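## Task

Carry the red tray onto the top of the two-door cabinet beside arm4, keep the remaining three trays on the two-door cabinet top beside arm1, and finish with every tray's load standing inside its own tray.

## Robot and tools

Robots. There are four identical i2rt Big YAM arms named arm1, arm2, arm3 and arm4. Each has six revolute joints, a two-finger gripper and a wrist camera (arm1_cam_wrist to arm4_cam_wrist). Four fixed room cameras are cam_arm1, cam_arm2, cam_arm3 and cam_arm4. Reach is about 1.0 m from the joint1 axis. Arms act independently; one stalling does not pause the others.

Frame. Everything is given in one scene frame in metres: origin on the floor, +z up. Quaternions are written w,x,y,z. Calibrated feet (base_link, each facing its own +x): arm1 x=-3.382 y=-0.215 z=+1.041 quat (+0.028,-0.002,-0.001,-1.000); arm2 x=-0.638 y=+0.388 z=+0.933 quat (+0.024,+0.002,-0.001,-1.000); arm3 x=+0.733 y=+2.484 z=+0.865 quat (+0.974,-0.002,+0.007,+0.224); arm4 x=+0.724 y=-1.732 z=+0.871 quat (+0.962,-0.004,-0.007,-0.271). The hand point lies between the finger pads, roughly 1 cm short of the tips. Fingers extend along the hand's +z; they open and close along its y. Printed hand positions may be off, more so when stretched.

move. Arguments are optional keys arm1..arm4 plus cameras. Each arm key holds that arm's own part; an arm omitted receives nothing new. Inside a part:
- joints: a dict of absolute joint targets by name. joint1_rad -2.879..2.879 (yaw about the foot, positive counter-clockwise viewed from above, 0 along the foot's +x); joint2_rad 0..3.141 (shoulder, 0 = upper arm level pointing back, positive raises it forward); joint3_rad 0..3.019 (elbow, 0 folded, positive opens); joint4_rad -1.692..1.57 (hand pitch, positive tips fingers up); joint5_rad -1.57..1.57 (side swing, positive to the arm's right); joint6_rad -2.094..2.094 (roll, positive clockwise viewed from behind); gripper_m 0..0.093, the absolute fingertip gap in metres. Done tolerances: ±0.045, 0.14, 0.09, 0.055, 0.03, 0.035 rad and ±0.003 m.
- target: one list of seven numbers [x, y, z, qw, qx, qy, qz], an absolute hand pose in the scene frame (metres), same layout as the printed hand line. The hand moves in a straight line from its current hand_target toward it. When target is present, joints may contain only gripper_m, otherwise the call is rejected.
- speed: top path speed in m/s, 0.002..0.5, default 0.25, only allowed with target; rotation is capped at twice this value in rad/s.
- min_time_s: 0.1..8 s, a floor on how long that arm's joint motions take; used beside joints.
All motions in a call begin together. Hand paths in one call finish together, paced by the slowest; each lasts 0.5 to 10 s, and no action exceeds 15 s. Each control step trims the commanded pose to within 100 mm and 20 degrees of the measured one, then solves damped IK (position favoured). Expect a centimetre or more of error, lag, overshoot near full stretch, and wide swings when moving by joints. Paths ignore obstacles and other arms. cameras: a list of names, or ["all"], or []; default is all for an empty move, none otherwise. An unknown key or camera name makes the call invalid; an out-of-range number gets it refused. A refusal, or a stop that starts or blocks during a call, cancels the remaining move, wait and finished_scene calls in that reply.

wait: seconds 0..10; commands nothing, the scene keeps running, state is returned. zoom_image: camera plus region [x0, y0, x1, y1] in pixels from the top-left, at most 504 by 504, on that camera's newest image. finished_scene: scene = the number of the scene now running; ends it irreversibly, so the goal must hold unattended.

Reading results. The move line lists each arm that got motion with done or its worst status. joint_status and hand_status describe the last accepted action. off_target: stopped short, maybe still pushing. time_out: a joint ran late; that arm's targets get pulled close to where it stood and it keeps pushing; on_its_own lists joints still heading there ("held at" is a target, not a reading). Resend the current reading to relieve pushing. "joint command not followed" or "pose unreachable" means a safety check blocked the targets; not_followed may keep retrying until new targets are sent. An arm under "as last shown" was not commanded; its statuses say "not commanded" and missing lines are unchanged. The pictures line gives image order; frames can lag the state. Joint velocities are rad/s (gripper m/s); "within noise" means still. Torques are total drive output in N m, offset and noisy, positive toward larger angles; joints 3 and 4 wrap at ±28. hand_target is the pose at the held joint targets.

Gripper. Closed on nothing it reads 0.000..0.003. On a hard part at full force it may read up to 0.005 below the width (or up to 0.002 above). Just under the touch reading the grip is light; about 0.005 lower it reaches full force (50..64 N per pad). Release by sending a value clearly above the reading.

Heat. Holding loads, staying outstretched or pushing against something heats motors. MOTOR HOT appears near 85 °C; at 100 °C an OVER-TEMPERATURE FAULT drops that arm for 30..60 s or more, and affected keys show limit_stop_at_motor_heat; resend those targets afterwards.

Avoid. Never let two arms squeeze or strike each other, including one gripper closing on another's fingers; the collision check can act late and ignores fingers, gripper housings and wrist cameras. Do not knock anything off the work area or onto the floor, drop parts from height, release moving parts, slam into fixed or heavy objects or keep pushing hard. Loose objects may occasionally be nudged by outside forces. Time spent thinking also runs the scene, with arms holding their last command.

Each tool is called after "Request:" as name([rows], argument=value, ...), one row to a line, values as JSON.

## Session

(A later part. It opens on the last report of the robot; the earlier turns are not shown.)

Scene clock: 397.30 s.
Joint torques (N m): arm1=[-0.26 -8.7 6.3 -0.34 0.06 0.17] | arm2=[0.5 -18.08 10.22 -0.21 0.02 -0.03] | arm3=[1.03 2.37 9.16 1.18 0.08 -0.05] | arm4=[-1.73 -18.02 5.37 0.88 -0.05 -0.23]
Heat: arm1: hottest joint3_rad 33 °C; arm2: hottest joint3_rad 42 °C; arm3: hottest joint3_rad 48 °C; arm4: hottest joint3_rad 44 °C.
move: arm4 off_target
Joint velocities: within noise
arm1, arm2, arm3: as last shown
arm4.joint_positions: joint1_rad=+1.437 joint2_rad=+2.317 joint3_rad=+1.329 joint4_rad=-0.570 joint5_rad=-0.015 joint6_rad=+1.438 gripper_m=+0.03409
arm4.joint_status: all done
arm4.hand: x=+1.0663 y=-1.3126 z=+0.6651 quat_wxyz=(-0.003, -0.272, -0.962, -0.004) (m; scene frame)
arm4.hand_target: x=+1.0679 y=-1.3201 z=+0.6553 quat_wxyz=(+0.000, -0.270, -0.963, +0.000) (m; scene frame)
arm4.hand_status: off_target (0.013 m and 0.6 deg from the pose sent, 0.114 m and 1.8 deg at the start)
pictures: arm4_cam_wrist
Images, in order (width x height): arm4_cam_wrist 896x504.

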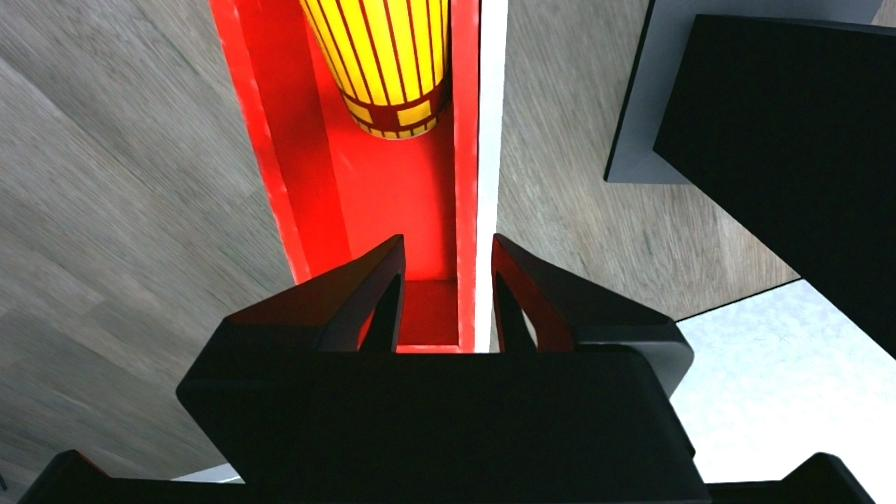

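Request:
move(arm4={"target":[1.064,-1.328,0.62,0,0.270,0.963,0],"speed":0.08}, cameras=["arm4_cam_wrist"])

Request:
move(arm4={"target":[1.064,-1.328,0.558,0,0.270,0.963,0],"speed":0.06}, cameras=["arm4_cam_wrist"])

Scene clock: 403.20 s.
Joint torques (N m): arm1=[0.15 -8.76 6.38 -0.36 0.07 0.17] | arm2=[0.5 -18.43 10.18 -0.2 0.05 -0.02] | arm3=[1.03 2.49 9.13 1.18 0.08 -0.08] | arm4=[-2.61 -18.49 4.59 1.02 -0.06 -0.22]
Heat: arm1: hottest joint3_rad 33 °C; arm2: hottest joint3_rad 42 °C; arm3: hottest joint3_rad 48 °C; arm4: hottest joint3_rad 42 °C.
move: arm4 off_target
Joint velocities: within noise
arm1, arm2, arm3: as last shown
arm4.joint_positions: joint1_rad=+1.434 joint2_rad=+2.385 joint3_rad=+1.329 joint4_rad=-0.500 joint5_rad=-0.015 joint6_rad=+1.435 gripper_m=+0.03409
arm4.joint_status: not commanded
arm4.hand: x=+1.0636 y=-1.3191 z=+0.6301 quat_wxyz=(-0.003, -0.272, -0.962, -0.005) (m; scene frame)
arm4.hand_target: x=+1.0638 y=-1.3279 z=+0.6203 quat_wxyz=(+0.000, -0.270, -0.963, +0.000) (m; scene frame)
arm4.hand_status: off_target (0.013 m and 0.7 deg from the pose sent, 0.048 m and 0.6 deg at the start)
pictures: arm4_cam_wrist
Images, in order (width x height): arm4_cam_wrist 896x504.

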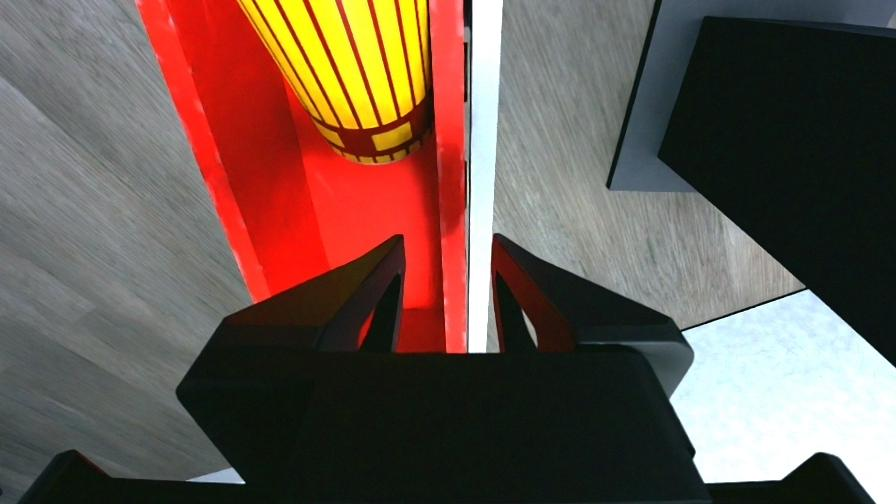

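Scene clock: 404.80 s.
Joint torques (N m): arm1=[-0.15 -8.82 6.32 -0.34 0.06 0.17] | arm2=[0.38 -18.08 10.17 -0.18 0.04 -0.03] | arm3=[1.38 2.49 9.14 1.21 0.08 -0.05] | arm4=[-2.08 -17.61 6.26 0.75 0 -0.23]
Heat: arm1: hottest joint3_rad 33 °C; arm2: hottest joint3_rad 42 °C; arm3: hottest joint3_rad 48 °C; arm4: hottest joint3_rad 42 °C.
move: arm4 off_target
Joint velocities: within noise
arm1.joint_positions: joint1_rad=-1.575 joint2_rad=+1.201 joint3_rad=+0.934 joint4_rad=-1.297 joint5_rad=+0.005 joint6_rad=+1.586 gripper_m=+0.03987
arm1.joint_status: not commanded
arm1.hand: x=-3.3968 y=+0.1038 z=+1.1997 quat_wxyz=(+0.000, -0.019, +1.000, +0.003) (m; scene frame)
arm1.hand_target: x=-3.3999 y=+0.1000 z=+1.1999 quat_wxyz=(+0.000, -0.018, +1.000, +0.000) (m; scene frame)
arm1.hand_status: not commanded
arm2, arm3: as last shown
arm4.joint_positions: joint1_rad=+1.433 joint2_rad=+2.522 joint3_rad=+1.370 joint4_rad=-0.419 joint5_rad=-0.015 joint6_rad=+1.435 gripper_m=+0.03409
arm4.joint_status: not commanded
arm4.hand: x=+1.0580 y=-1.3283 z=+0.5679 quat_wxyz=(+0.000, -0.272, -0.962, +0.001) (m; scene frame)
arm4.hand_target: x=+1.0638 y=-1.3282 z=+0.5583 quat_wxyz=(+0.000, -0.270, -0.963, +0.000) (m; scene frame)
arm4.hand_status: off_target (0.012 m and 0.3 deg from the pose sent, 0.073 m and 0.7 deg at the start)
pictures: arm4_cam_wrist
Images, in order (width x height): arm4_cam_wrist 896x504.

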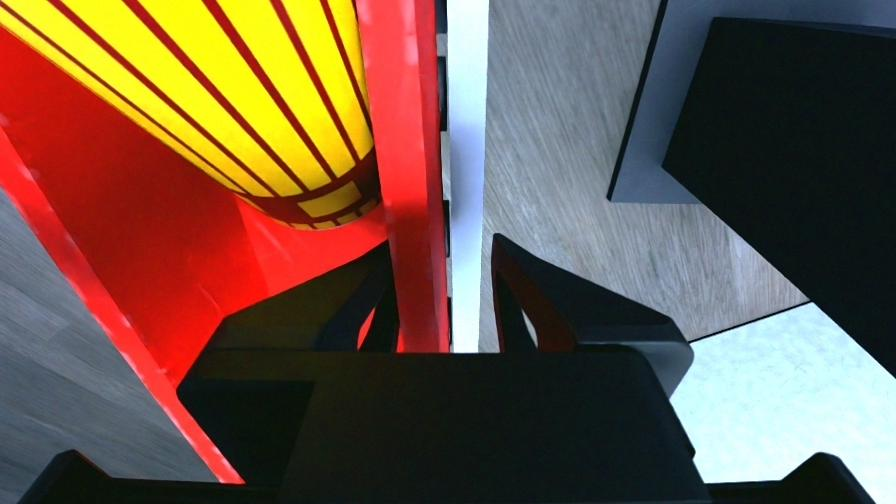

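Request:
move(arm4={"target":[1.070,-1.316,0.558,0,0.270,0.963,0],"speed":0.06}, cameras=["arm4_cam_wrist"])

Request:
move(arm4={"joints":{"gripper_m":0.004}}, cameras=["arm4_cam_wrist"])

Scene clock: 407.63 s.
Joint torques (N m): arm1=[-0.26 -8.82 6.34 -0.34 0.05 0.16] | arm2=[0.67 -18.37 10.21 -0.23 0.03 -0.02] | arm3=[1.08 2.67 9.13 1.13 0.09 -0.06] | arm4=[-2.08 -18.37 6.63 0.23 0.01 -0.19]
Heat: arm1: hottest joint3_rad 33 °C; arm2: hottest joint3_rad 42 °C; arm3: hottest joint3_rad 48 °C; arm4: hottest joint3_rad 42 °C.
move: arm4 done
Joint velocities: within noise
arm1, arm2, arm3: as last shown
arm4.joint_positions: joint1_rad=+1.433 joint2_rad=+2.537 joint3_rad=+1.412 joint4_rad=-0.436 joint5_rad=-0.015 joint6_rad=+1.435 gripper_m=+0.03409
arm4.joint_status: not commanded
arm4.hand: x=+1.0672 y=-1.3171 z=+0.5671 quat_wxyz=(-0.002, -0.272, -0.962, -0.004) (m; scene frame)
arm4.hand_target: x=+1.0698 y=-1.3163 z=+0.5582 quat_wxyz=(+0.000, -0.270, -0.963, +0.000) (m; scene frame)
arm4.hand_status: done (0.010 m and 0.5 deg from the pose sent, 0.020 m and 0.3 deg at the start)
pictures: arm4_cam_wrist
Images, in order (width x height): arm4_cam_wrist 896x504.

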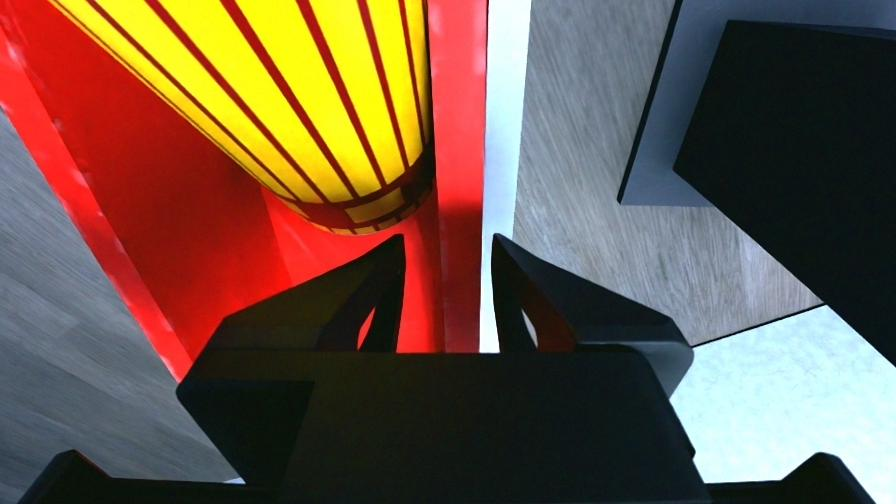

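Scene clock: 408.27 s.
Joint torques (N m): arm1=[-0.21 -8.7 6.32 -0.34 0.04 0.18] | arm2=[0.62 -18.37 10.22 -0.2 0.02 -0.01] | arm3=[0.91 2.73 9.11 1.16 0.08 -0.04] | arm4=[-1.61 -17.61 6.57 0.51 0.02 -0.04]
Heat: arm1: hottest joint3_rad 33 °C; arm2: hottest joint3_rad 42 °C; arm3: hottest joint3_rad 48 °C; arm4: hottest joint3_rad 42 °C.
move: arm4 off_target
Joint velocities: within noise
arm1, arm3: as last shown
arm2.joint_positions: joint1_rad=+0.886 joint2_rad=+2.140 joint3_rad=+1.588 joint4_rad=-1.024 joint5_rad=+0.004 joint6_rad=+1.540 gripper_m=+0.00104
arm2.joint_status: not commanded
arm2.hand: x=-0.9993 y=-0.0998 z=+0.8970 quat_wxyz=(+0.002, -0.955, +0.298, -0.001) (m; scene frame)
arm2.hand_target: x=-1.0048 y=-0.1048 z=+0.9000 quat_wxyz=(+0.000, -0.955, +0.296, +0.000) (m; scene frame)
arm2.hand_status: not commanded
arm4.joint_positions: joint1_rad=+1.435 joint2_rad=+2.539 joint3_rad=+1.414 joint4_rad=-0.447 joint5_rad=-0.016 joint6_rad=+1.424 gripper_m=+0.01231
arm4.joint_status: gripper_m off_target (ended at +0.01234, target +0.00400)
arm4.hand: x=+1.0647 y=-1.3185 z=+0.5664 quat_wxyz=(+0.001, -0.266, -0.964, +0.001) (m; scene frame)
arm4.hand_target: x=+1.0698 y=-1.3163 z=+0.5581 quat_wxyz=(+0.000, -0.270, -0.963, +0.000) (m; scene frame)
arm4.hand_status: not commanded
pictures: arm4_cam_wrist
Images, in order (width x height): arm4_cam_wrist 896x504.

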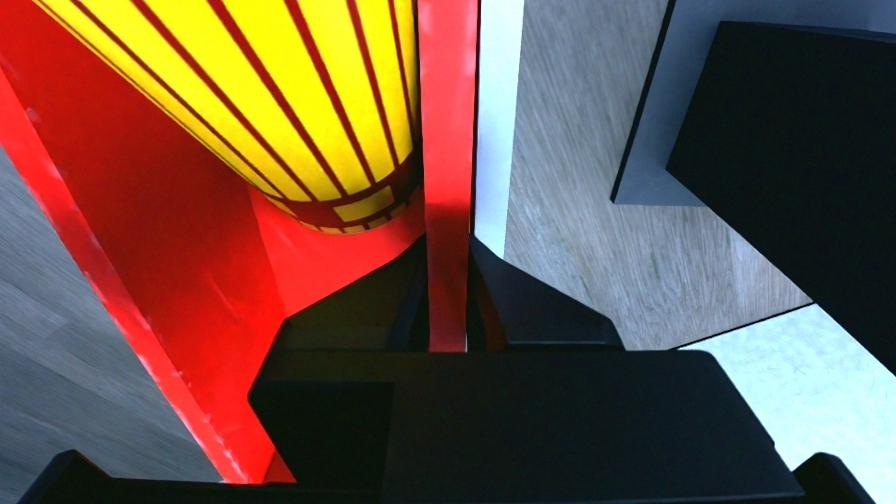

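Lift.

Request:
move(arm4={"target":[1.067,-1.316,0.70,0,0.270,0.963,0],"speed":0.08}, cameras=["arm4_cam_wrist"])

Request:
move(arm4={"target":[1.06,-1.325,0.90,0,0.270,0.963,0],"speed":0.12}, cameras=["arm4_cam_wrist","cam_arm4"])

Scene clock: 412.60 s.
Joint torques (N m): arm1=[-0.15 -8.82 6.31 -0.35 0.04 0.16] | arm2=[0.38 -18.32 10.18 -0.18 0.04 -0.03] | arm3=[1.08 1.96 9.14 1.21 0.07 -0.06] | arm4=[-1.96 -23.24 6.16 0.17 0.16 0.06]
Heat: arm1: hottest joint3_rad 33 °C; arm2: hottest joint3_rad 42 °C; arm3: hottest joint3_rad 48 °C; arm4: hottest joint3_rad 41 °C.
move: arm4 off_target
Joint velocities: within noise
arm1, arm2: as last shown
arm3.joint_positions: joint1_rad=-0.423 joint2_rad=+0.637 joint3_rad=+1.333 joint4_rad=-1.526 joint5_rad=+0.222 joint6_rad=+0.654 gripper_m=+0.09396
arm3.joint_status: not commanded
arm3.hand: x=+0.9557 y=+2.4547 z=+1.3375 quat_wxyz=(-0.369, -0.322, -0.872, -0.018) (m; scene frame)
arm3.hand_target: x=+0.9552 y=+2.4547 z=+1.3503 quat_wxyz=(-0.382, -0.321, -0.866, -0.024) (m; scene frame)
arm3.hand_status: not commanded
arm4.joint_positions: joint1_rad=+1.435 joint2_rad=+2.299 joint3_rad=+1.301 joint4_rad=-0.636 joint5_rad=-0.021 joint6_rad=+1.416 gripper_m=+0.01231
arm4.joint_status: not commanded
arm4.hand: x=+1.0500 y=-1.3328 z=+0.6692 quat_wxyz=(+0.016, -0.263, -0.964, +0.029) (m; scene frame)
arm4.hand_target: x=+1.0666 y=-1.3165 z=+0.6996 quat_wxyz=(+0.000, -0.270, -0.963, +0.000) (m; scene frame)
arm4.hand_status: off_target (0.039 m and 3.8 deg from the pose sent, 0.134 m and 0.5 deg at the start)
pictures: arm4_cam_wrist
Images, in order (width x height): arm4_cam_wrist 896x504.

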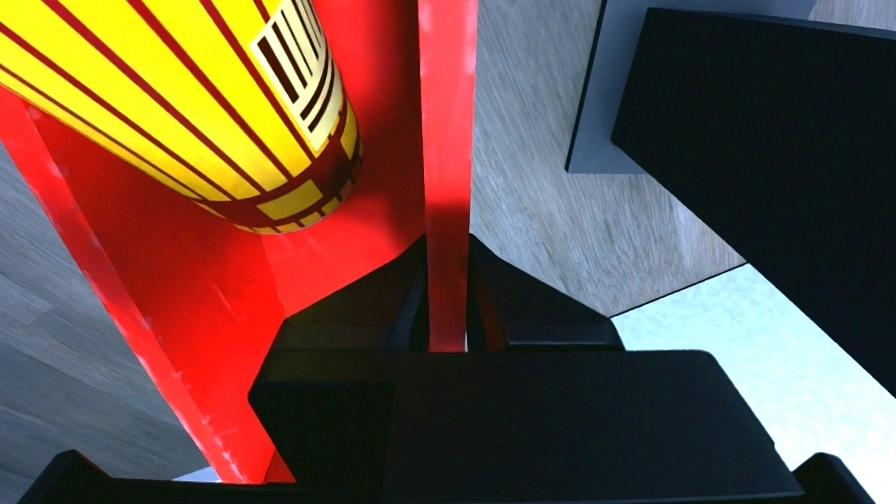

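Scene clock: 415.07 s.
Joint torques (N m): arm1=[-0.15 -8.82 6.28 -0.35 0.06 0.16] | arm2=[0.62 -18.37 10.11 -0.23 0.04 -0.03] | arm3=[1.08 2.61 9.1 1.2 0.09 -0.06] | arm4=[-2.08 -21.13 12.25 0.02 0.18 0]
Heat: arm1: hottest joint3_rad 33 °C; arm2: hottest joint3_rad 42 °C; arm3: hottest joint3_rad 48 °C; arm4: hottest joint3_rad 41 °C.
move: arm4 off_target
Joint velocities: within noise
arm1, arm2, arm3: as last shown
arm4.joint_positions: joint1_rad=+1.435 joint2_rad=+1.916 joint3_rad=+1.274 joint4_rad=-1.031 joint5_rad=-0.021 joint6_rad=+1.416 gripper_m=+0.01231
arm4.joint_status: not commanded
arm4.hand: x=+1.0343 y=-1.3473 z=+0.8583 quat_wxyz=(+0.024, -0.263, -0.963, +0.047) (m; scene frame)
arm4.hand_target: x=+1.0584 y=-1.3270 z=+0.9006 quat_wxyz=(+0.000, -0.270, -0.963, +0.000) (m; scene frame)
arm4.hand_status: off_target (0.054 m and 6.1 deg from the pose sent, 0.231 m and 3.9 deg at the start)
pictures: arm4_cam_wrist, cam_arm4
Images, in order (width x height): arm4_cam_wrist 896x504, cam_arm4 896x504.

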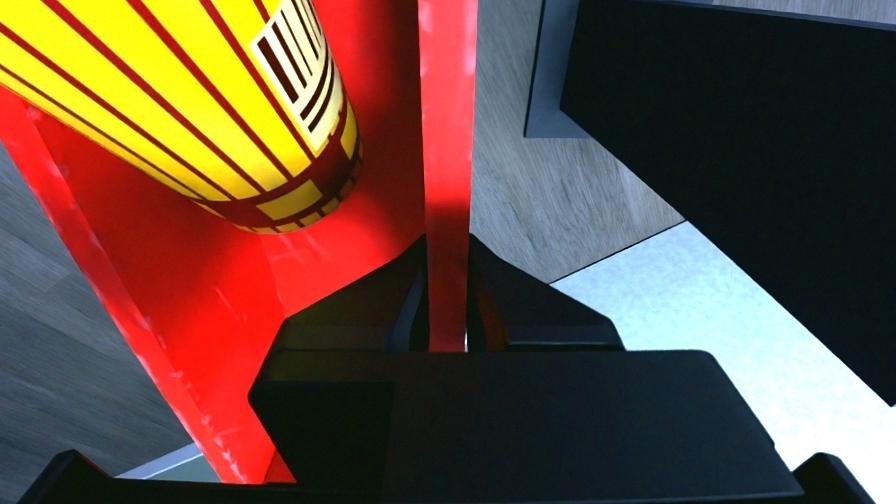

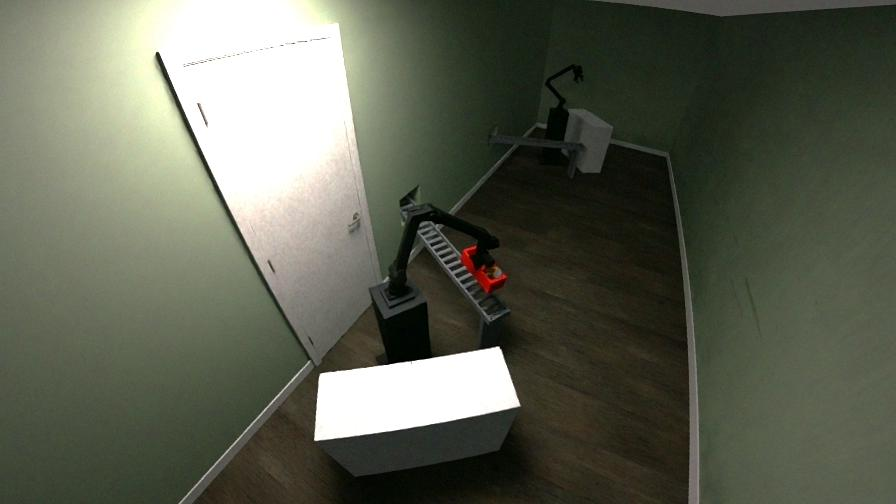

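Request:
move(arm4={"target":[1.063,-1.32,1.03,0,0.270,0.963,0],"speed":0.15}, cameras=[])

Request:
move(arm4={"joints":{"joint1_rad":0.0},"min_time_s":5}, cameras=["arm4_cam_wrist","cam_arm4"])

Scene clock: 419.93 s.
Joint torques (N m): arm1=[-0.09 -8.76 6.3 -0.32 0.06 0.16] | arm2=[0.56 -18.37 10.17 -0.17 0.05 -0.01] | arm3=[0.97 2.49 9.09 1.2 0.09 -0.05] | arm4=[-1.96 -19.9 15.88 -0.05 0.25 -0.03]
Heat: arm1: hottest joint3_rad 33 °C; arm2: hottest joint3_rad 42 °C; arm3: hottest joint3_rad 48 °C; arm4: hottest joint3_rad 42 °C.
move: arm4 off_target
Joint velocities: within noise
arm1, arm2, arm3: as last shown
arm4.joint_positions: joint1_rad=+1.434 joint2_rad=+1.793 joint3_rad=+1.446 joint4_rad=-1.347 joint5_rad=-0.021 joint6_rad=+1.416 gripper_m=+0.01231
arm4.joint_status: not commanded
arm4.hand: x=+1.0370 y=-1.3416 z=+0.9788 quat_wxyz=(+0.028, -0.263, -0.963, +0.056) (m; scene frame)
arm4.hand_target: x=+1.0601 y=-1.3234 z=+1.0307 quat_wxyz=(+0.000, -0.270, -0.963, +0.000) (m; scene frame)
arm4.hand_status: off_target (0.061 m and 7.2 deg from the pose sent, 0.176 m and 6.1 deg at the start; pose on its path clipped on 2 of 51 steps)
pictures: none
No camera images: "cameras" was empty.

Scene clock: 425.40 s.
Joint torques (N m): arm1=[-0.21 -8.94 6.31 -0.34 0.07 0.17] | arm2=[0.21 -18.43 10.25 -0.23 0.03 -0.01] | arm3=[1.03 2.49 9.17 1.21 0.08 -0.05] | arm4=[-0.38 -19.66 15.91 0.24 0.06 -0.03]
Heat: arm1: hottest joint3_rad 33 °C; arm2: hottest joint3_rad 42 °C; arm3: hottest joint3_rad 48 °C; arm4: hottest joint3_rad 43 °C.
move: arm4 done
Joint velocities: within noise
arm1, arm2, arm3: as last shown
arm4.joint_positions: joint1_rad=-0.002 joint2_rad=+1.793 joint3_rad=+1.446 joint4_rad=-1.348 joint5_rad=-0.017 joint6_rad=+1.416 gripper_m=+0.01231
arm4.joint_status: all done
arm4.hand: x=+1.1496 y=-1.9903 z=+0.9878 quat_wxyz=(+0.052, -0.832, -0.553, +0.017) (m; scene frame)
arm4.hand_target: x=+1.1739 y=-2.0042 z=+1.0400 quat_wxyz=(-0.006, -0.833, -0.553, -0.009) (m; scene frame)
arm4.hand_status: not commanded
pictures: arm4_cam_wrist, cam_arm4
Images, in order (width x height): arm4_cam_wrist 896x504, cam_arm4 896x504.

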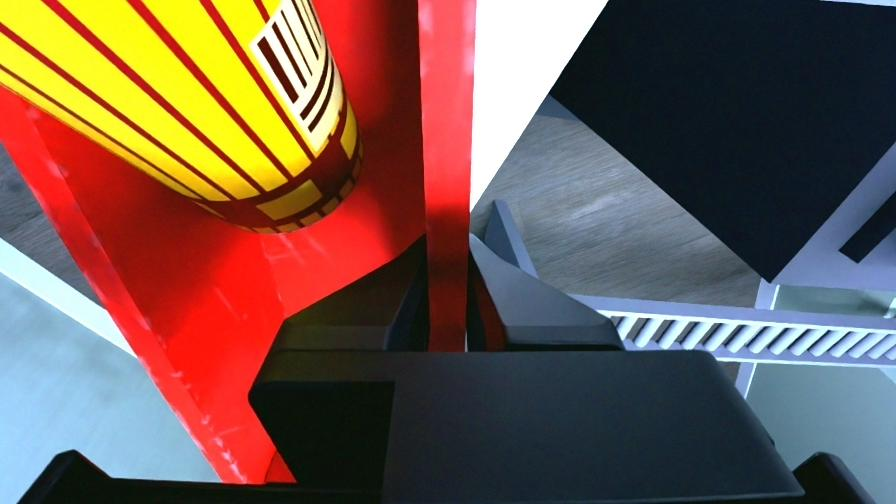

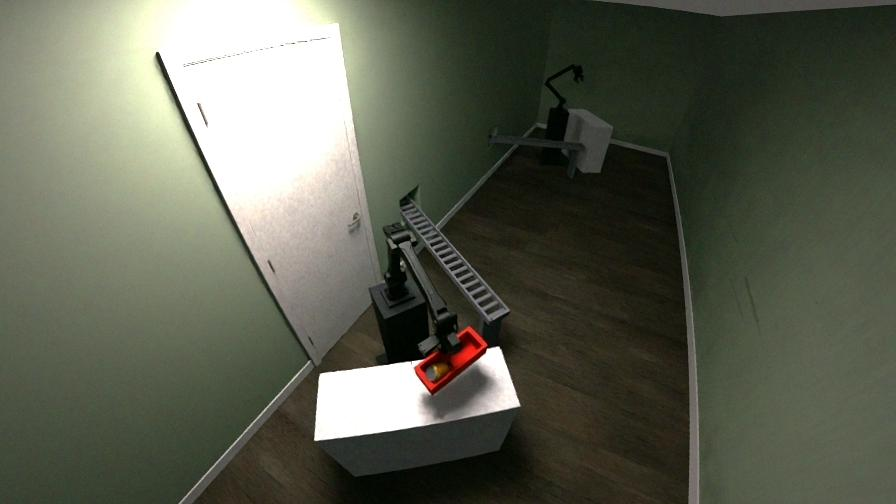

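Request:
move(arm4={"target":[1.24,-2.08,1.0,0,0.911,0.412,0],"speed":0.12}, cameras=["arm4_cam_wrist","cam_arm4"])

Scene clock: 430.67 s.
Joint torques (N m): arm1=[-0.03 -9 6.3 -0.36 0.05 0.16] | arm2=[0.56 -18.37 10.15 -0.23 0.04 -0.01] | arm3=[1.03 2.32 9.06 1.18 0.09 -0.03] | arm4=[-1.67 -21.36 16.08 -0.02 0.27 0.11]
Heat: arm1: hottest joint3_rad 33 °C; arm2: hottest joint3_rad 42 °C; arm3: hottest joint3_rad 48 °C; arm4: hottest joint3_rad 44 °C.
move: arm4 off_target
Joint velocities: within noise
arm1, arm2, arm3: as last shown
arm4.joint_positions: joint1_rad=-0.036 joint2_rad=+2.053 joint3_rad=+1.750 joint4_rad=-1.390 joint5_rad=-0.013 joint6_rad=+1.681 gripper_m=+0.01231
arm4.joint_status: not commanded
arm4.hand: x=+1.2167 y=-2.0566 z=+0.9547 quat_wxyz=(+0.048, -0.905, -0.423, +0.024) (m; scene frame)
arm4.hand_target: x=+1.2366 y=-2.0778 z=+1.0009 quat_wxyz=(+0.000, -0.911, -0.412, +0.000) (m; scene frame)
arm4.hand_status: off_target (0.056 m and 6.3 deg from the pose sent, 0.128 m and 19.6 deg at the start)
pictures: arm4_cam_wrist, cam_arm4
Images, in order (width x height): arm4_cam_wrist 896x504, cam_arm4 896x504.

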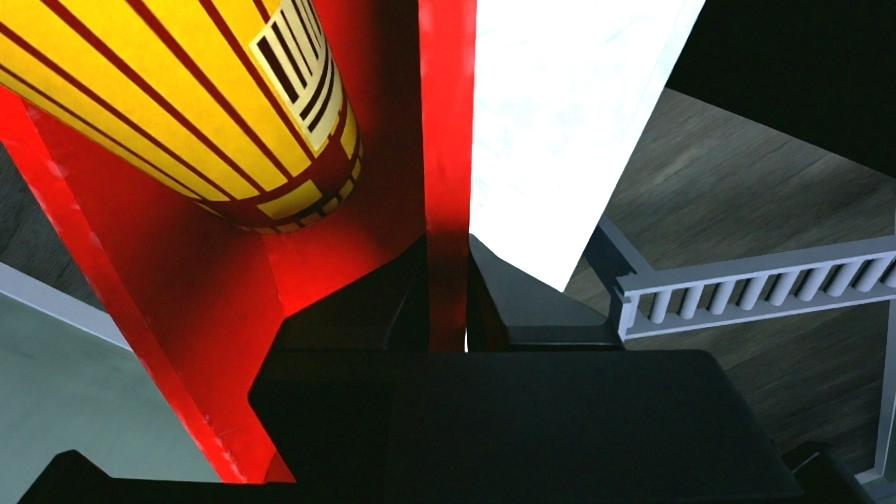

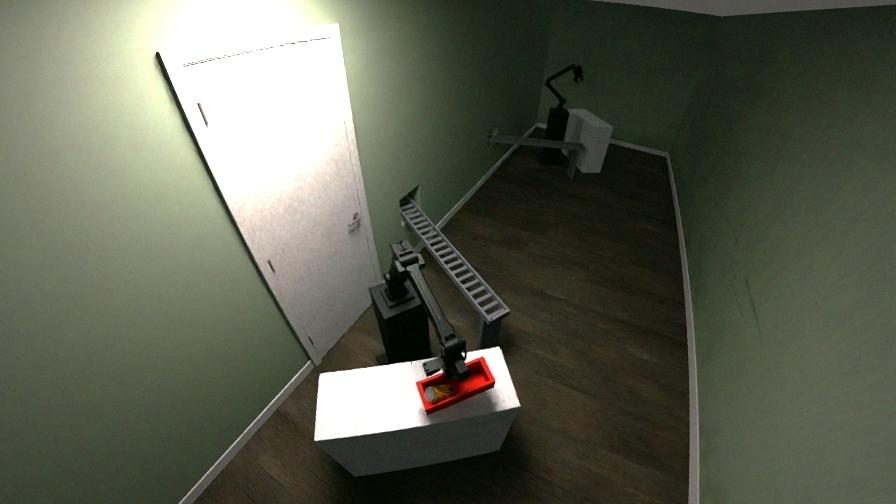

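Request:
move(arm4={"target":[1.192,-2.058,0.92,0,0.911,0.412,0],"speed":0.1}, cameras=["arm4_cam_wrist","cam_arm4"])

Request:
zoom_image(camera="cam_arm4", region=[300, 300, 540, 480])

Scene clock: 438.07 s.
Joint torques (N m): arm1=[-0.09 -8.88 6.32 -0.4 0.06 0.16] | arm2=[0.44 -18.55 10.18 -0.21 0.03 -0.02] | arm3=[1.03 2.61 9.13 1.14 0.09 -0.05] | arm4=[-1.96 -23.59 9.59 0.81 0.29 -0.03]
Heat: arm1: hottest joint3_rad 33 °C; arm2: hottest joint3_rad 42 °C; arm3: hottest joint3_rad 48 °C; arm4: hottest joint3_rad 45 °C.
move: arm4 off_target
Joint velocities: within noise
arm1.joint_positions: joint1_rad=-1.575 joint2_rad=+1.201 joint3_rad=+0.934 joint4_rad=-1.297 joint5_rad=+0.005 joint6_rad=+1.586 gripper_m=+0.03987
arm1.joint_status: not commanded
arm1.hand: x=-3.3968 y=+0.1038 z=+1.1997 quat_wxyz=(+0.000, -0.019, +1.000, +0.003) (m; scene frame)
arm1.hand_target: x=-3.3999 y=+0.1000 z=+1.1999 quat_wxyz=(+0.000, -0.018, +1.000, +0.000) (m; scene frame)
arm1.hand_status: not commanded
arm2, arm3: as last shown
arm4.joint_positions: joint1_rad=-0.049 joint2_rad=+2.029 joint3_rad=+1.499 joint4_rad=-1.151 joint5_rad=-0.012 joint6_rad=+1.681 gripper_m=+0.01231
arm4.joint_status: not commanded
arm4.hand: x=+1.1810 y=-2.0416 z=+0.8804 quat_wxyz=(+0.042, -0.908, -0.417, +0.021) (m; scene frame)
arm4.hand_target: x=+1.1909 y=-2.0571 z=+0.9197 quat_wxyz=(+0.000, -0.911, -0.412, +0.000) (m; scene frame)
arm4.hand_status: off_target (0.044 m and 5.5 deg from the pose sent, 0.043 m and 6.3 deg at the start)
pictures: arm4_cam_wrist, cam_arm4
Images, in order (width x height): arm4_cam_wrist 896x504, cam_arm4 896x504.

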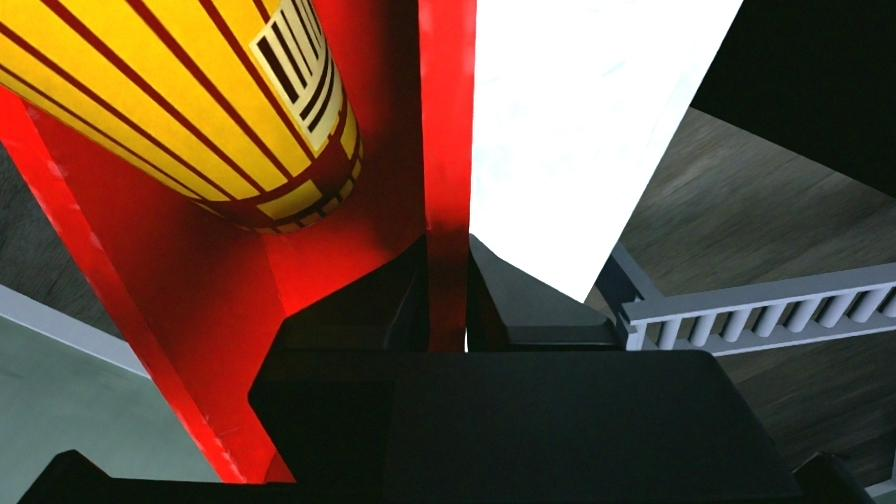

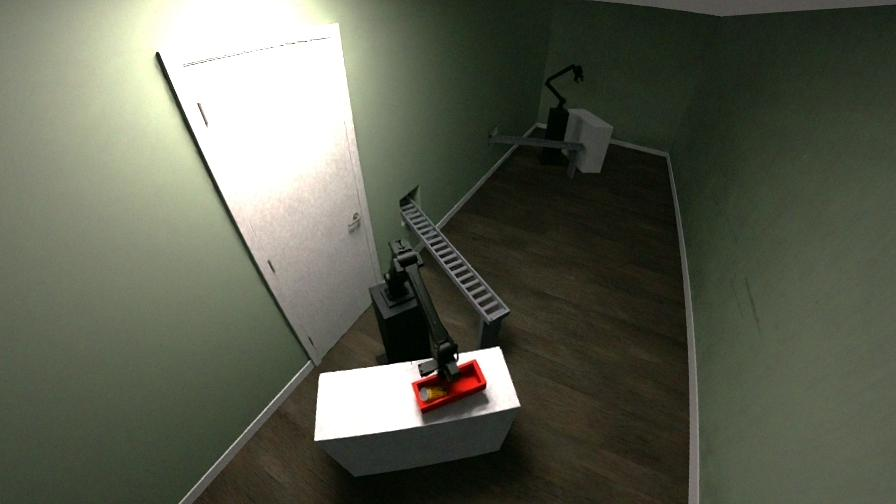

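Scaled by 2.100 from the camera's 896x504 image, which has a finer 1280x720 frame.

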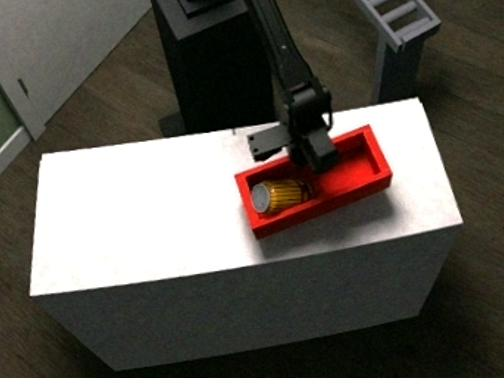

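Request:
move(arm4={"target":[1.176,-2.047,0.868,0,0.911,0.412,0],"speed":0.06}, cameras=[])

Request:
move(arm4={"target":[1.176,-2.047,0.832,0,0.911,0.412,0],"speed":0.05}, cameras=["arm4_cam_wrist","cam_arm4"])

Request:
zoom_image(camera="cam_arm4", region=[300, 300, 540, 480])

Scene clock: 446.27 s.
Joint torques (N m): arm1=[-0.03 -8.94 6.34 -0.36 0.06 0.16] | arm2=[0.62 -18.32 10.15 -0.18 0.03 -0.02] | arm3=[0.85 2.43 9.07 1.14 0.09 -0.05] | arm4=[-1.9 -21.3 8.28 0.88 -0.01 -0.01]
Heat: arm1: hottest joint3_rad 33 °C; arm2: hottest joint3_rad 42 °C; arm3: hottest joint3_rad 48 °C; arm4: hottest joint3_rad 46 °C.
move: arm4 off_target
Joint velocities: within noise
arm1, arm2, arm3: as last shown
arm4.joint_positions: joint1_rad=-0.049 joint2_rad=+2.027 joint3_rad=+1.392 joint4_rad=-1.012 joint5_rad=-0.003 joint6_rad=+1.681 gripper_m=+0.01231
arm4.joint_status: not commanded
arm4.hand: x=+1.1686 y=-2.0352 z=+0.8460 quat_wxyz=(+0.026, -0.908, -0.418, +0.016) (m; scene frame)
arm4.hand_target: x=+1.1756 y=-2.0466 z=+0.8679 quat_wxyz=(+0.000, -0.911, -0.412, +0.000) (m; scene frame)
arm4.hand_status: off_target (0.026 m and 3.5 deg from the pose sent, 0.014 m and 5.4 deg at the start)
pictures: none
No camera images: "cameras" was empty.

Scene clock: 447.60 s.
Joint torques (N m): arm1=[0.03 -8.76 6.39 -0.32 0.04 0.17] | arm2=[0.26 -18.32 10.17 -0.21 0.03 -0.01] | arm3=[1.2 2.32 9.17 1.17 0.09 -0.05] | arm4=[-1.73 -17.44 8.1 1.11 -0.23 -0.06]
Heat: arm1: hottest joint3_rad 33 °C; arm2: hottest joint3_rad 42 °C; arm3: hottest joint3_rad 48 °C; arm4: hottest joint3_rad 46 °C.
move: arm4 done
Joint velocities: within noise
arm1, arm3: as last shown
arm2.joint_positions: joint1_rad=+0.886 joint2_rad=+2.140 joint3_rad=+1.588 joint4_rad=-1.024 joint5_rad=+0.004 joint6_rad=+1.540 gripper_m=+0.00104
arm2.joint_status: not commanded
arm2.hand: x=-0.9993 y=-0.0998 z=+0.8970 quat_wxyz=(+0.002, -0.955, +0.298, -0.001) (m; scene frame)
arm2.hand_target: x=-1.0048 y=-0.1048 z=+0.9000 quat_wxyz=(+0.000, -0.955, +0.296, +0.000) (m; scene frame)
arm2.hand_status: not commanded
arm4.joint_positions: joint1_rad=-0.049 joint2_rad=+2.035 joint3_rad=+1.373 joint4_rad=-0.933 joint5_rad=+0.003 joint6_rad=+1.681 gripper_m=+0.01231
arm4.joint_status: not commanded
arm4.hand: x=+1.1757 y=-2.0415 z=+0.8358 quat_wxyz=(+0.002, -0.909, -0.418, +0.005) (m; scene frame)
arm4.hand_target: x=+1.1760 y=-2.0471 z=+0.8322 quat_wxyz=(+0.000, -0.911, -0.412, +0.000) (m; scene frame)
arm4.hand_status: done (0.007 m and 0.9 deg from the pose sent, 0.020 m and 3.5 deg at the start)
pictures: arm4_cam_wrist, cam_arm4
Images, in order (width x height): arm4_cam_wrist 896x504, cam_arm4 896x504.

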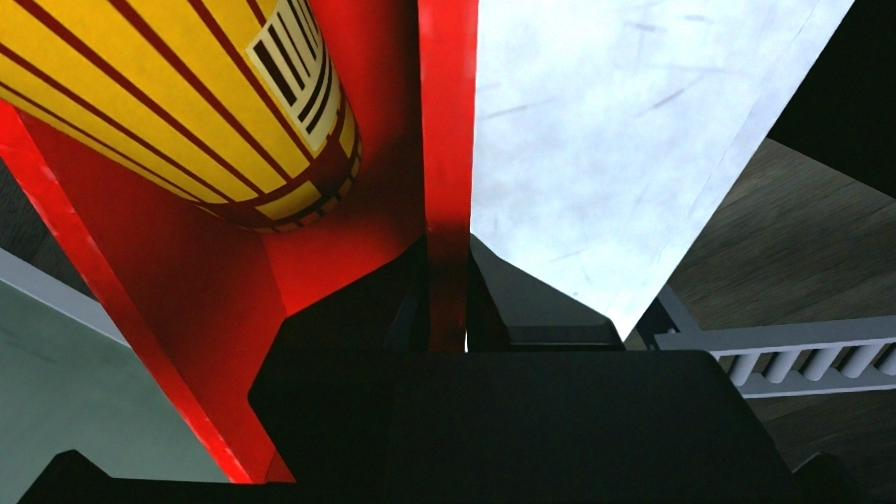

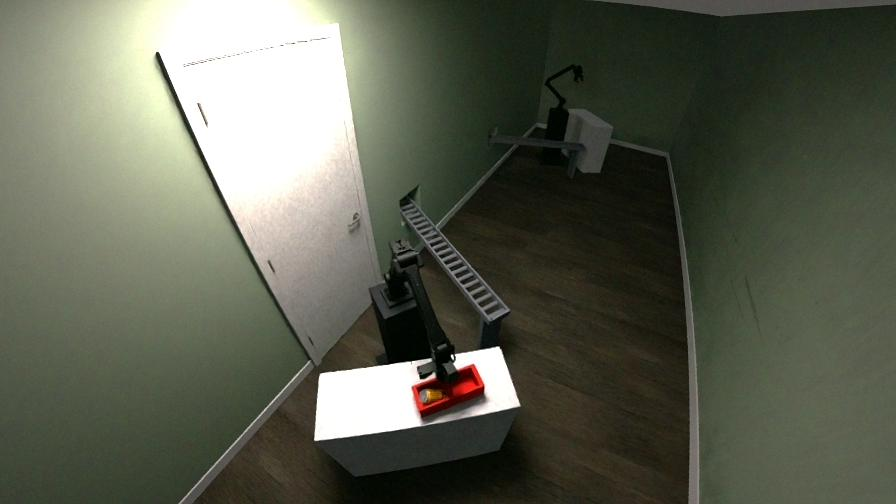

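Scaled by 2.100 from the camera's 896x504 image, which has a finer 1280x720 frame.

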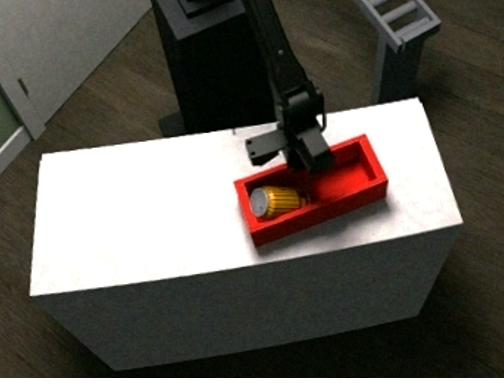

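Request:
move(arm4={"target":[1.172,-2.041,0.815,0,0.911,0.412,0],"speed":0.05}, cameras=[])

Request:
move(arm4={"joints":{"gripper_m":0.034}}, cameras=[])

Request:
move(arm4={"target":[1.172,-2.041,0.99,0,0.911,0.412,0],"speed":0.15}, cameras=["arm4_cam_wrist","cam_arm4"])

Request:
zoom_image(camera="cam_arm4", region=[380, 330, 520, 440])

Scene clock: 452.27 s.
Joint torques (N m): arm1=[-0.38 -8.82 6.3 -0.35 0.05 0.16] | arm2=[0.38 -18.14 10.19 -0.21 0.04 -0.03] | arm3=[1.14 2.43 9.17 1.17 0.08 -0.05] | arm4=[-1.44 -16.67 6.49 1.7 -0.22 -0.01]
Heat: arm1: hottest joint3_rad 33 °C; arm2: hottest joint3_rad 43 °C; arm3: hottest joint3_rad 48 °C; arm4: hottest joint3_rad 45 °C.
move: arm4 off_target
Joint velocities: within noise
arm1, arm2: as last shown
arm3.joint_positions: joint1_rad=-0.423 joint2_rad=+0.637 joint3_rad=+1.333 joint4_rad=-1.526 joint5_rad=+0.222 joint6_rad=+0.654 gripper_m=+0.09396
arm3.joint_status: not commanded
arm3.hand: x=+0.9557 y=+2.4547 z=+1.3375 quat_wxyz=(-0.369, -0.322, -0.872, -0.018) (m; scene frame)
arm3.hand_target: x=+0.9552 y=+2.4547 z=+1.3503 quat_wxyz=(-0.382, -0.321, -0.866, -0.024) (m; scene frame)
arm3.hand_status: not commanded
arm4.joint_positions: joint1_rad=-0.049 joint2_rad=+2.038 joint3_rad=+1.357 joint4_rad=-0.906 joint5_rad=+0.003 joint6_rad=+1.681 gripper_m=+0.01231
arm4.joint_status: not commanded
arm4.hand: x=+1.1743 y=-2.0405 z=+0.8291 quat_wxyz=(-0.001, -0.909, -0.418, +0.003) (m; scene frame)
arm4.hand_target: x=+1.1718 y=-2.0409 z=+0.8154 quat_wxyz=(+0.000, -0.911, -0.412, +0.000) (m; scene frame)
arm4.hand_status: off_target (0.014 m and 0.8 deg from the pose sent, 0.021 m and 1.0 deg at the start)
pictures: none
No camera images: "cameras" was empty.

Scene clock: 452.87 s.
Joint torques (N m): arm1=[-0.03 -8.76 6.26 -0.35 0.05 0.17] | arm2=[0.32 -18.67 10.13 -0.23 0.05 -0.02] | arm3=[0.97 2.37 9.14 1.2 0.09 -0.05] | arm4=[-1.49 -17.2 7.19 0.83 -0.07 0.02]
Heat: arm1: hottest joint3_rad 33 °C; arm2: hottest joint3_rad 43 °C; arm3: hottest joint3_rad 48 °C; arm4: hottest joint3_rad 45 °C.
move: arm4 done
Joint velocities: within noise
arm1, arm2, arm3: as last shown
arm4.joint_positions: joint1_rad=-0.049 joint2_rad=+2.038 joint3_rad=+1.349 joint4_rad=-0.883 joint5_rad=-0.002 joint6_rad=+1.681 gripper_m=+0.03387
arm4.joint_status: all done
arm4.hand: x=+1.1760 y=-2.0408 z=+0.8263 quat_wxyz=(-0.006, -0.909, -0.418, -0.002) (m; scene frame)
arm4.hand_target: x=+1.1717 y=-2.0409 z=+0.8154 quat_wxyz=(+0.000, -0.911, -0.412, +0.000) (m; scene frame)
arm4.hand_status: not commanded
pictures: none
No camera images: "cameras" was empty.

Scene clock: 454.80 s.
Joint torques (N m): arm1=[-0.09 -8.76 6.34 -0.34 0.06 0.17] | arm2=[0.5 -18.37 10.17 -0.16 0.05 -0.01] | arm3=[1.38 2.55 9.16 1.18 0.09 -0.05] | arm4=[-1.73 -16.5 12.78 0.02 -0.1 -0.01]
Heat: arm1: hottest joint3_rad 33 °C; arm2: hottest joint3_rad 43 °C; arm3: hottest joint3_rad 48 °C; arm4: hottest joint3_rad 46 °C.
move: arm4 off_target
Joint velocities: within noise
arm1, arm2, arm3: as last shown
arm4.joint_positions: joint1_rad=-0.049 joint2_rad=+1.837 joint3_rad=+1.472 joint4_rad=-1.260 joint5_rad=-0.002 joint6_rad=+1.681 gripper_m=+0.03394
arm4.joint_status: not commanded
arm4.hand: x=+1.1607 y=-2.0296 z=+0.9735 quat_wxyz=(+0.016, -0.908, -0.418, +0.011) (m; scene frame)
arm4.hand_target: x=+1.1712 y=-2.0406 z=+0.9901 quat_wxyz=(+0.000, -0.911, -0.412, +0.000) (m; scene frame)
arm4.hand_status: off_target (0.023 m and 2.3 deg from the pose sent, 0.164 m and 1.0 deg at the start)
pictures: arm4_cam_wrist, cam_arm4
Images, in order (width x height): arm4_cam_wrist 896x504, cam_arm4 896x504.

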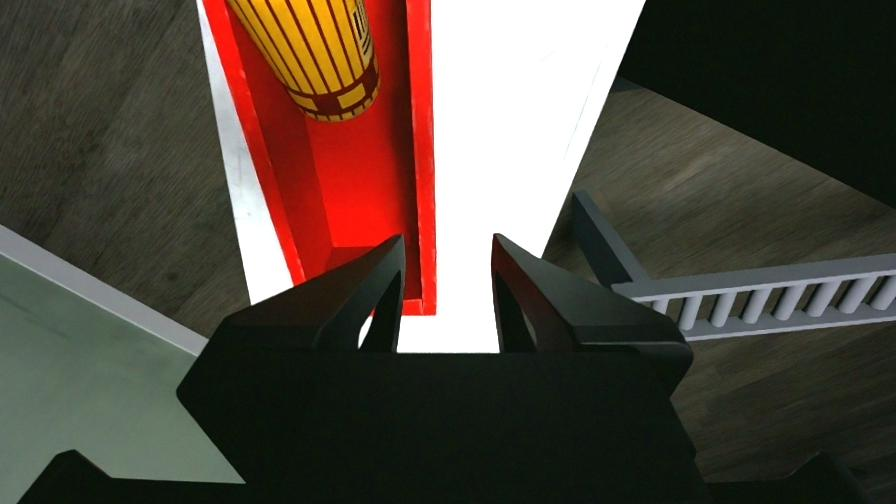

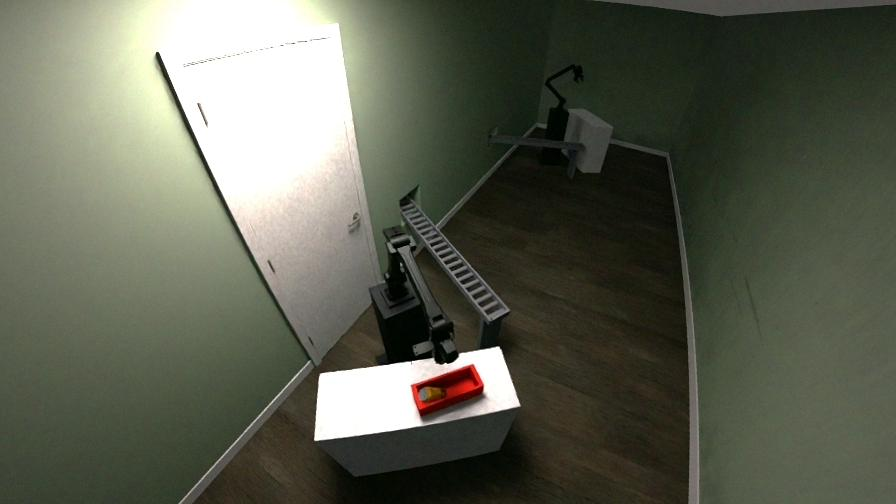

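Scaled by 3.600 from the camera's 896x504 image, which has a finer 1280x720 frame.

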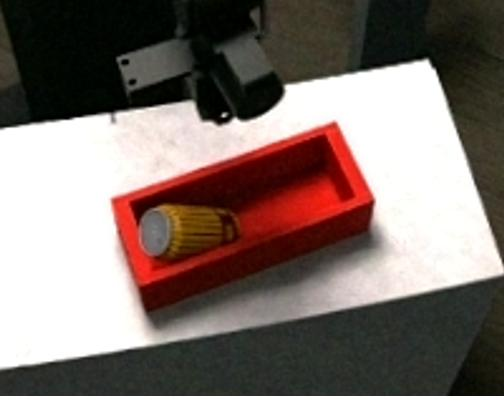

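Request:
move(arm4={"target":[1.146,-2.168,0.99,-0.072,0.897,0.406,0.158],"speed":0.15,"joints":{"gripper_m":0.092}}, cameras=["arm4_cam_wrist","cam_arm4"])

Request:
zoom_image(camera="cam_arm4", region=[380, 330, 520, 440])

Scene clock: 476.23 s.
Joint torques (N m): arm1=[-0.26 -8.82 6.3 -0.34 0.05 0.17] | arm2=[0.56 -18.37 10.19 -0.17 0.05 -0.03] | arm3=[1.08 2.49 9.14 1.17 0.09 -0.05] | arm4=[-1.14 -18.08 13.39 0.02 -0.3 -0.24]
Heat: arm1: hottest joint3_rad 33 °C; arm2: hottest joint3_rad 43 °C; arm3: hottest joint3_rad 48 °C; arm4: hottest joint3_rad 50 °C.
move: arm4 off_target
Joint velocities: within noise
arm1, arm2, arm3: as last shown
arm4.joint_positions: joint1_rad=-0.348 joint2_rad=+2.016 joint3_rad=+1.749 joint4_rad=-1.401 joint5_rad=-0.340 joint6_rad=+1.400 gripper_m=+0.09191
arm4.joint_status: all done
arm4.hand: x=+1.1362 y=-2.1569 z=+0.9858 quat_wxyz=(+0.081, -0.901, -0.397, -0.154) (m; scene frame)
arm4.hand_target: x=+1.1456 y=-2.1675 z=+0.9900 quat_wxyz=(+0.072, -0.897, -0.406, -0.158) (m; scene frame)
arm4.hand_status: off_target (0.015 m and 1.6 deg from the pose sent, 0.140 m and 20.5 deg at the start)
pictures: arm4_cam_wrist, cam_arm4
Images, in order (width x height): arm4_cam_wrist 896x504, cam_arm4 896x504.

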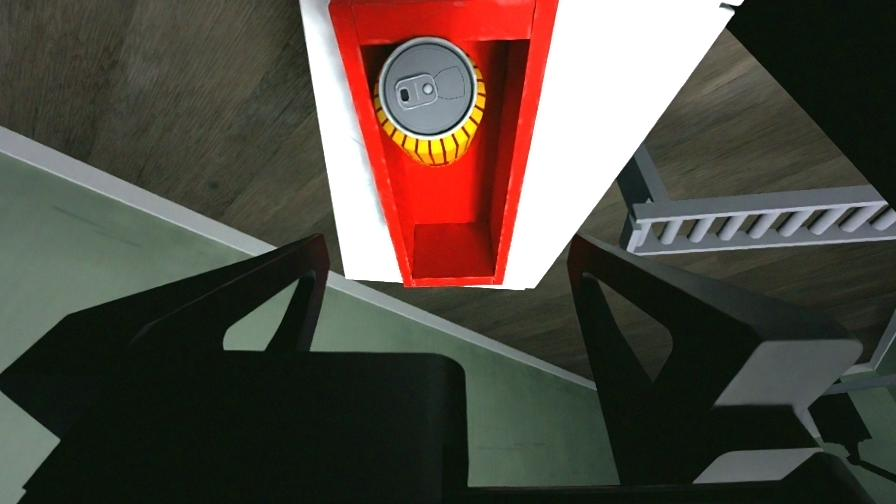

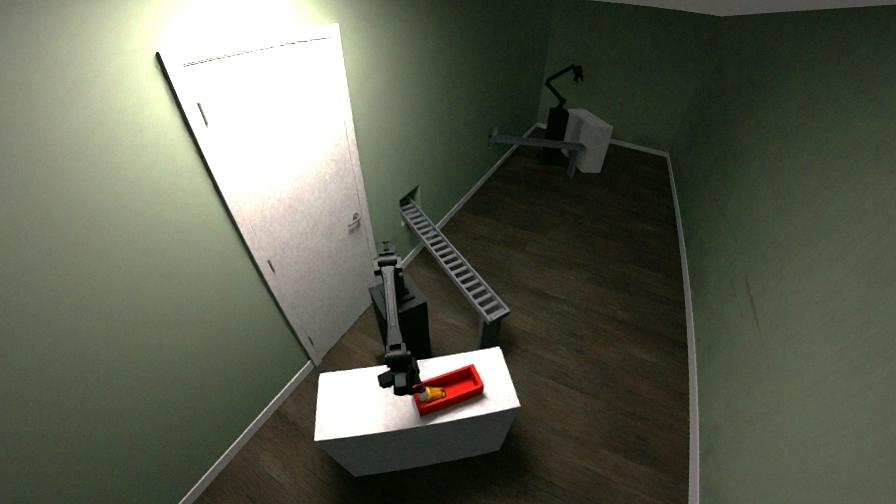

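Scaled by 3.600 from the camera's 896x504 image, which has a finer 1280x720 frame.

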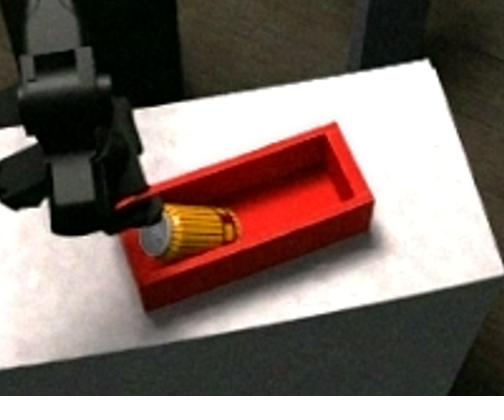

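Request:
move(arm4={"target":[1.168,-2.153,0.91,-0.072,0.897,0.406,0.158],"speed":0.1}, cameras=["arm4_cam_wrist"])

Scene clock: 483.93 s.
Joint torques (N m): arm1=[-0.15 -8.88 6.39 -0.39 0.05 0.17] | arm2=[0.38 -18.32 10.21 -0.18 0.03 -0.02] | arm3=[0.97 2.73 9.17 1.17 0.08 -0.05] | arm4=[-0.44 -19.78 8.75 0.79 -0.32 0.11]
Heat: arm1: hottest joint3_rad 33 °C; arm2: hottest joint3_rad 43 °C; arm3: hottest joint3_rad 48 °C; arm4: hottest joint3_rad 49 °C.
move: arm4 off_target
Joint velocities: within noise
arm1, arm2, arm3: as last shown
arm4.joint_positions: joint1_rad=-0.314 joint2_rad=+2.095 joint3_rad=+1.703 joint4_rad=-1.233 joint5_rad=-0.343 joint6_rad=+1.413 gripper_m=+0.09191
arm4.joint_status: not commanded
arm4.hand: x=+1.1637 y=-2.1570 z=+0.9214 quat_wxyz=(+0.065, -0.896, -0.410, -0.159) (m; scene frame)
arm4.hand_target: x=+1.1677 y=-2.1528 z=+0.9100 quat_wxyz=(+0.072, -0.897, -0.406, -0.158) (m; scene frame)
arm4.hand_status: off_target (0.013 m and 0.9 deg from the pose sent, 0.082 m and 1.6 deg at the start)
pictures: arm4_cam_wrist
Images, in order (width x height): arm4_cam_wrist 896x504.

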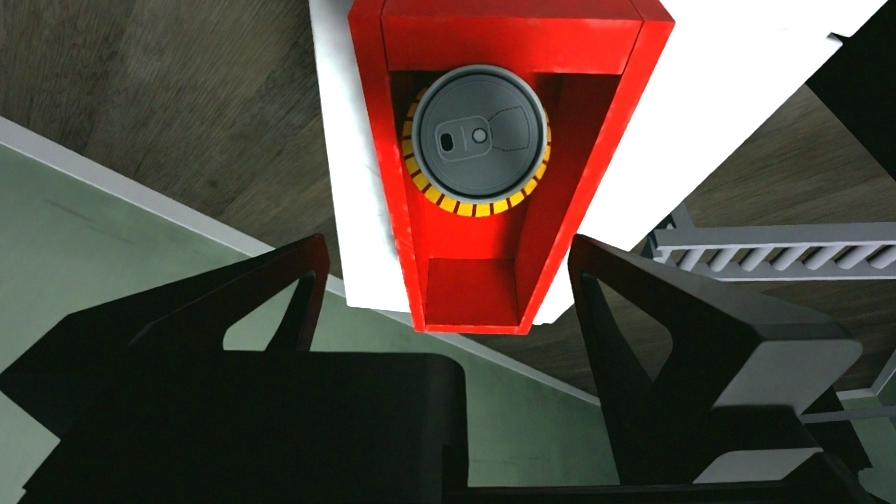

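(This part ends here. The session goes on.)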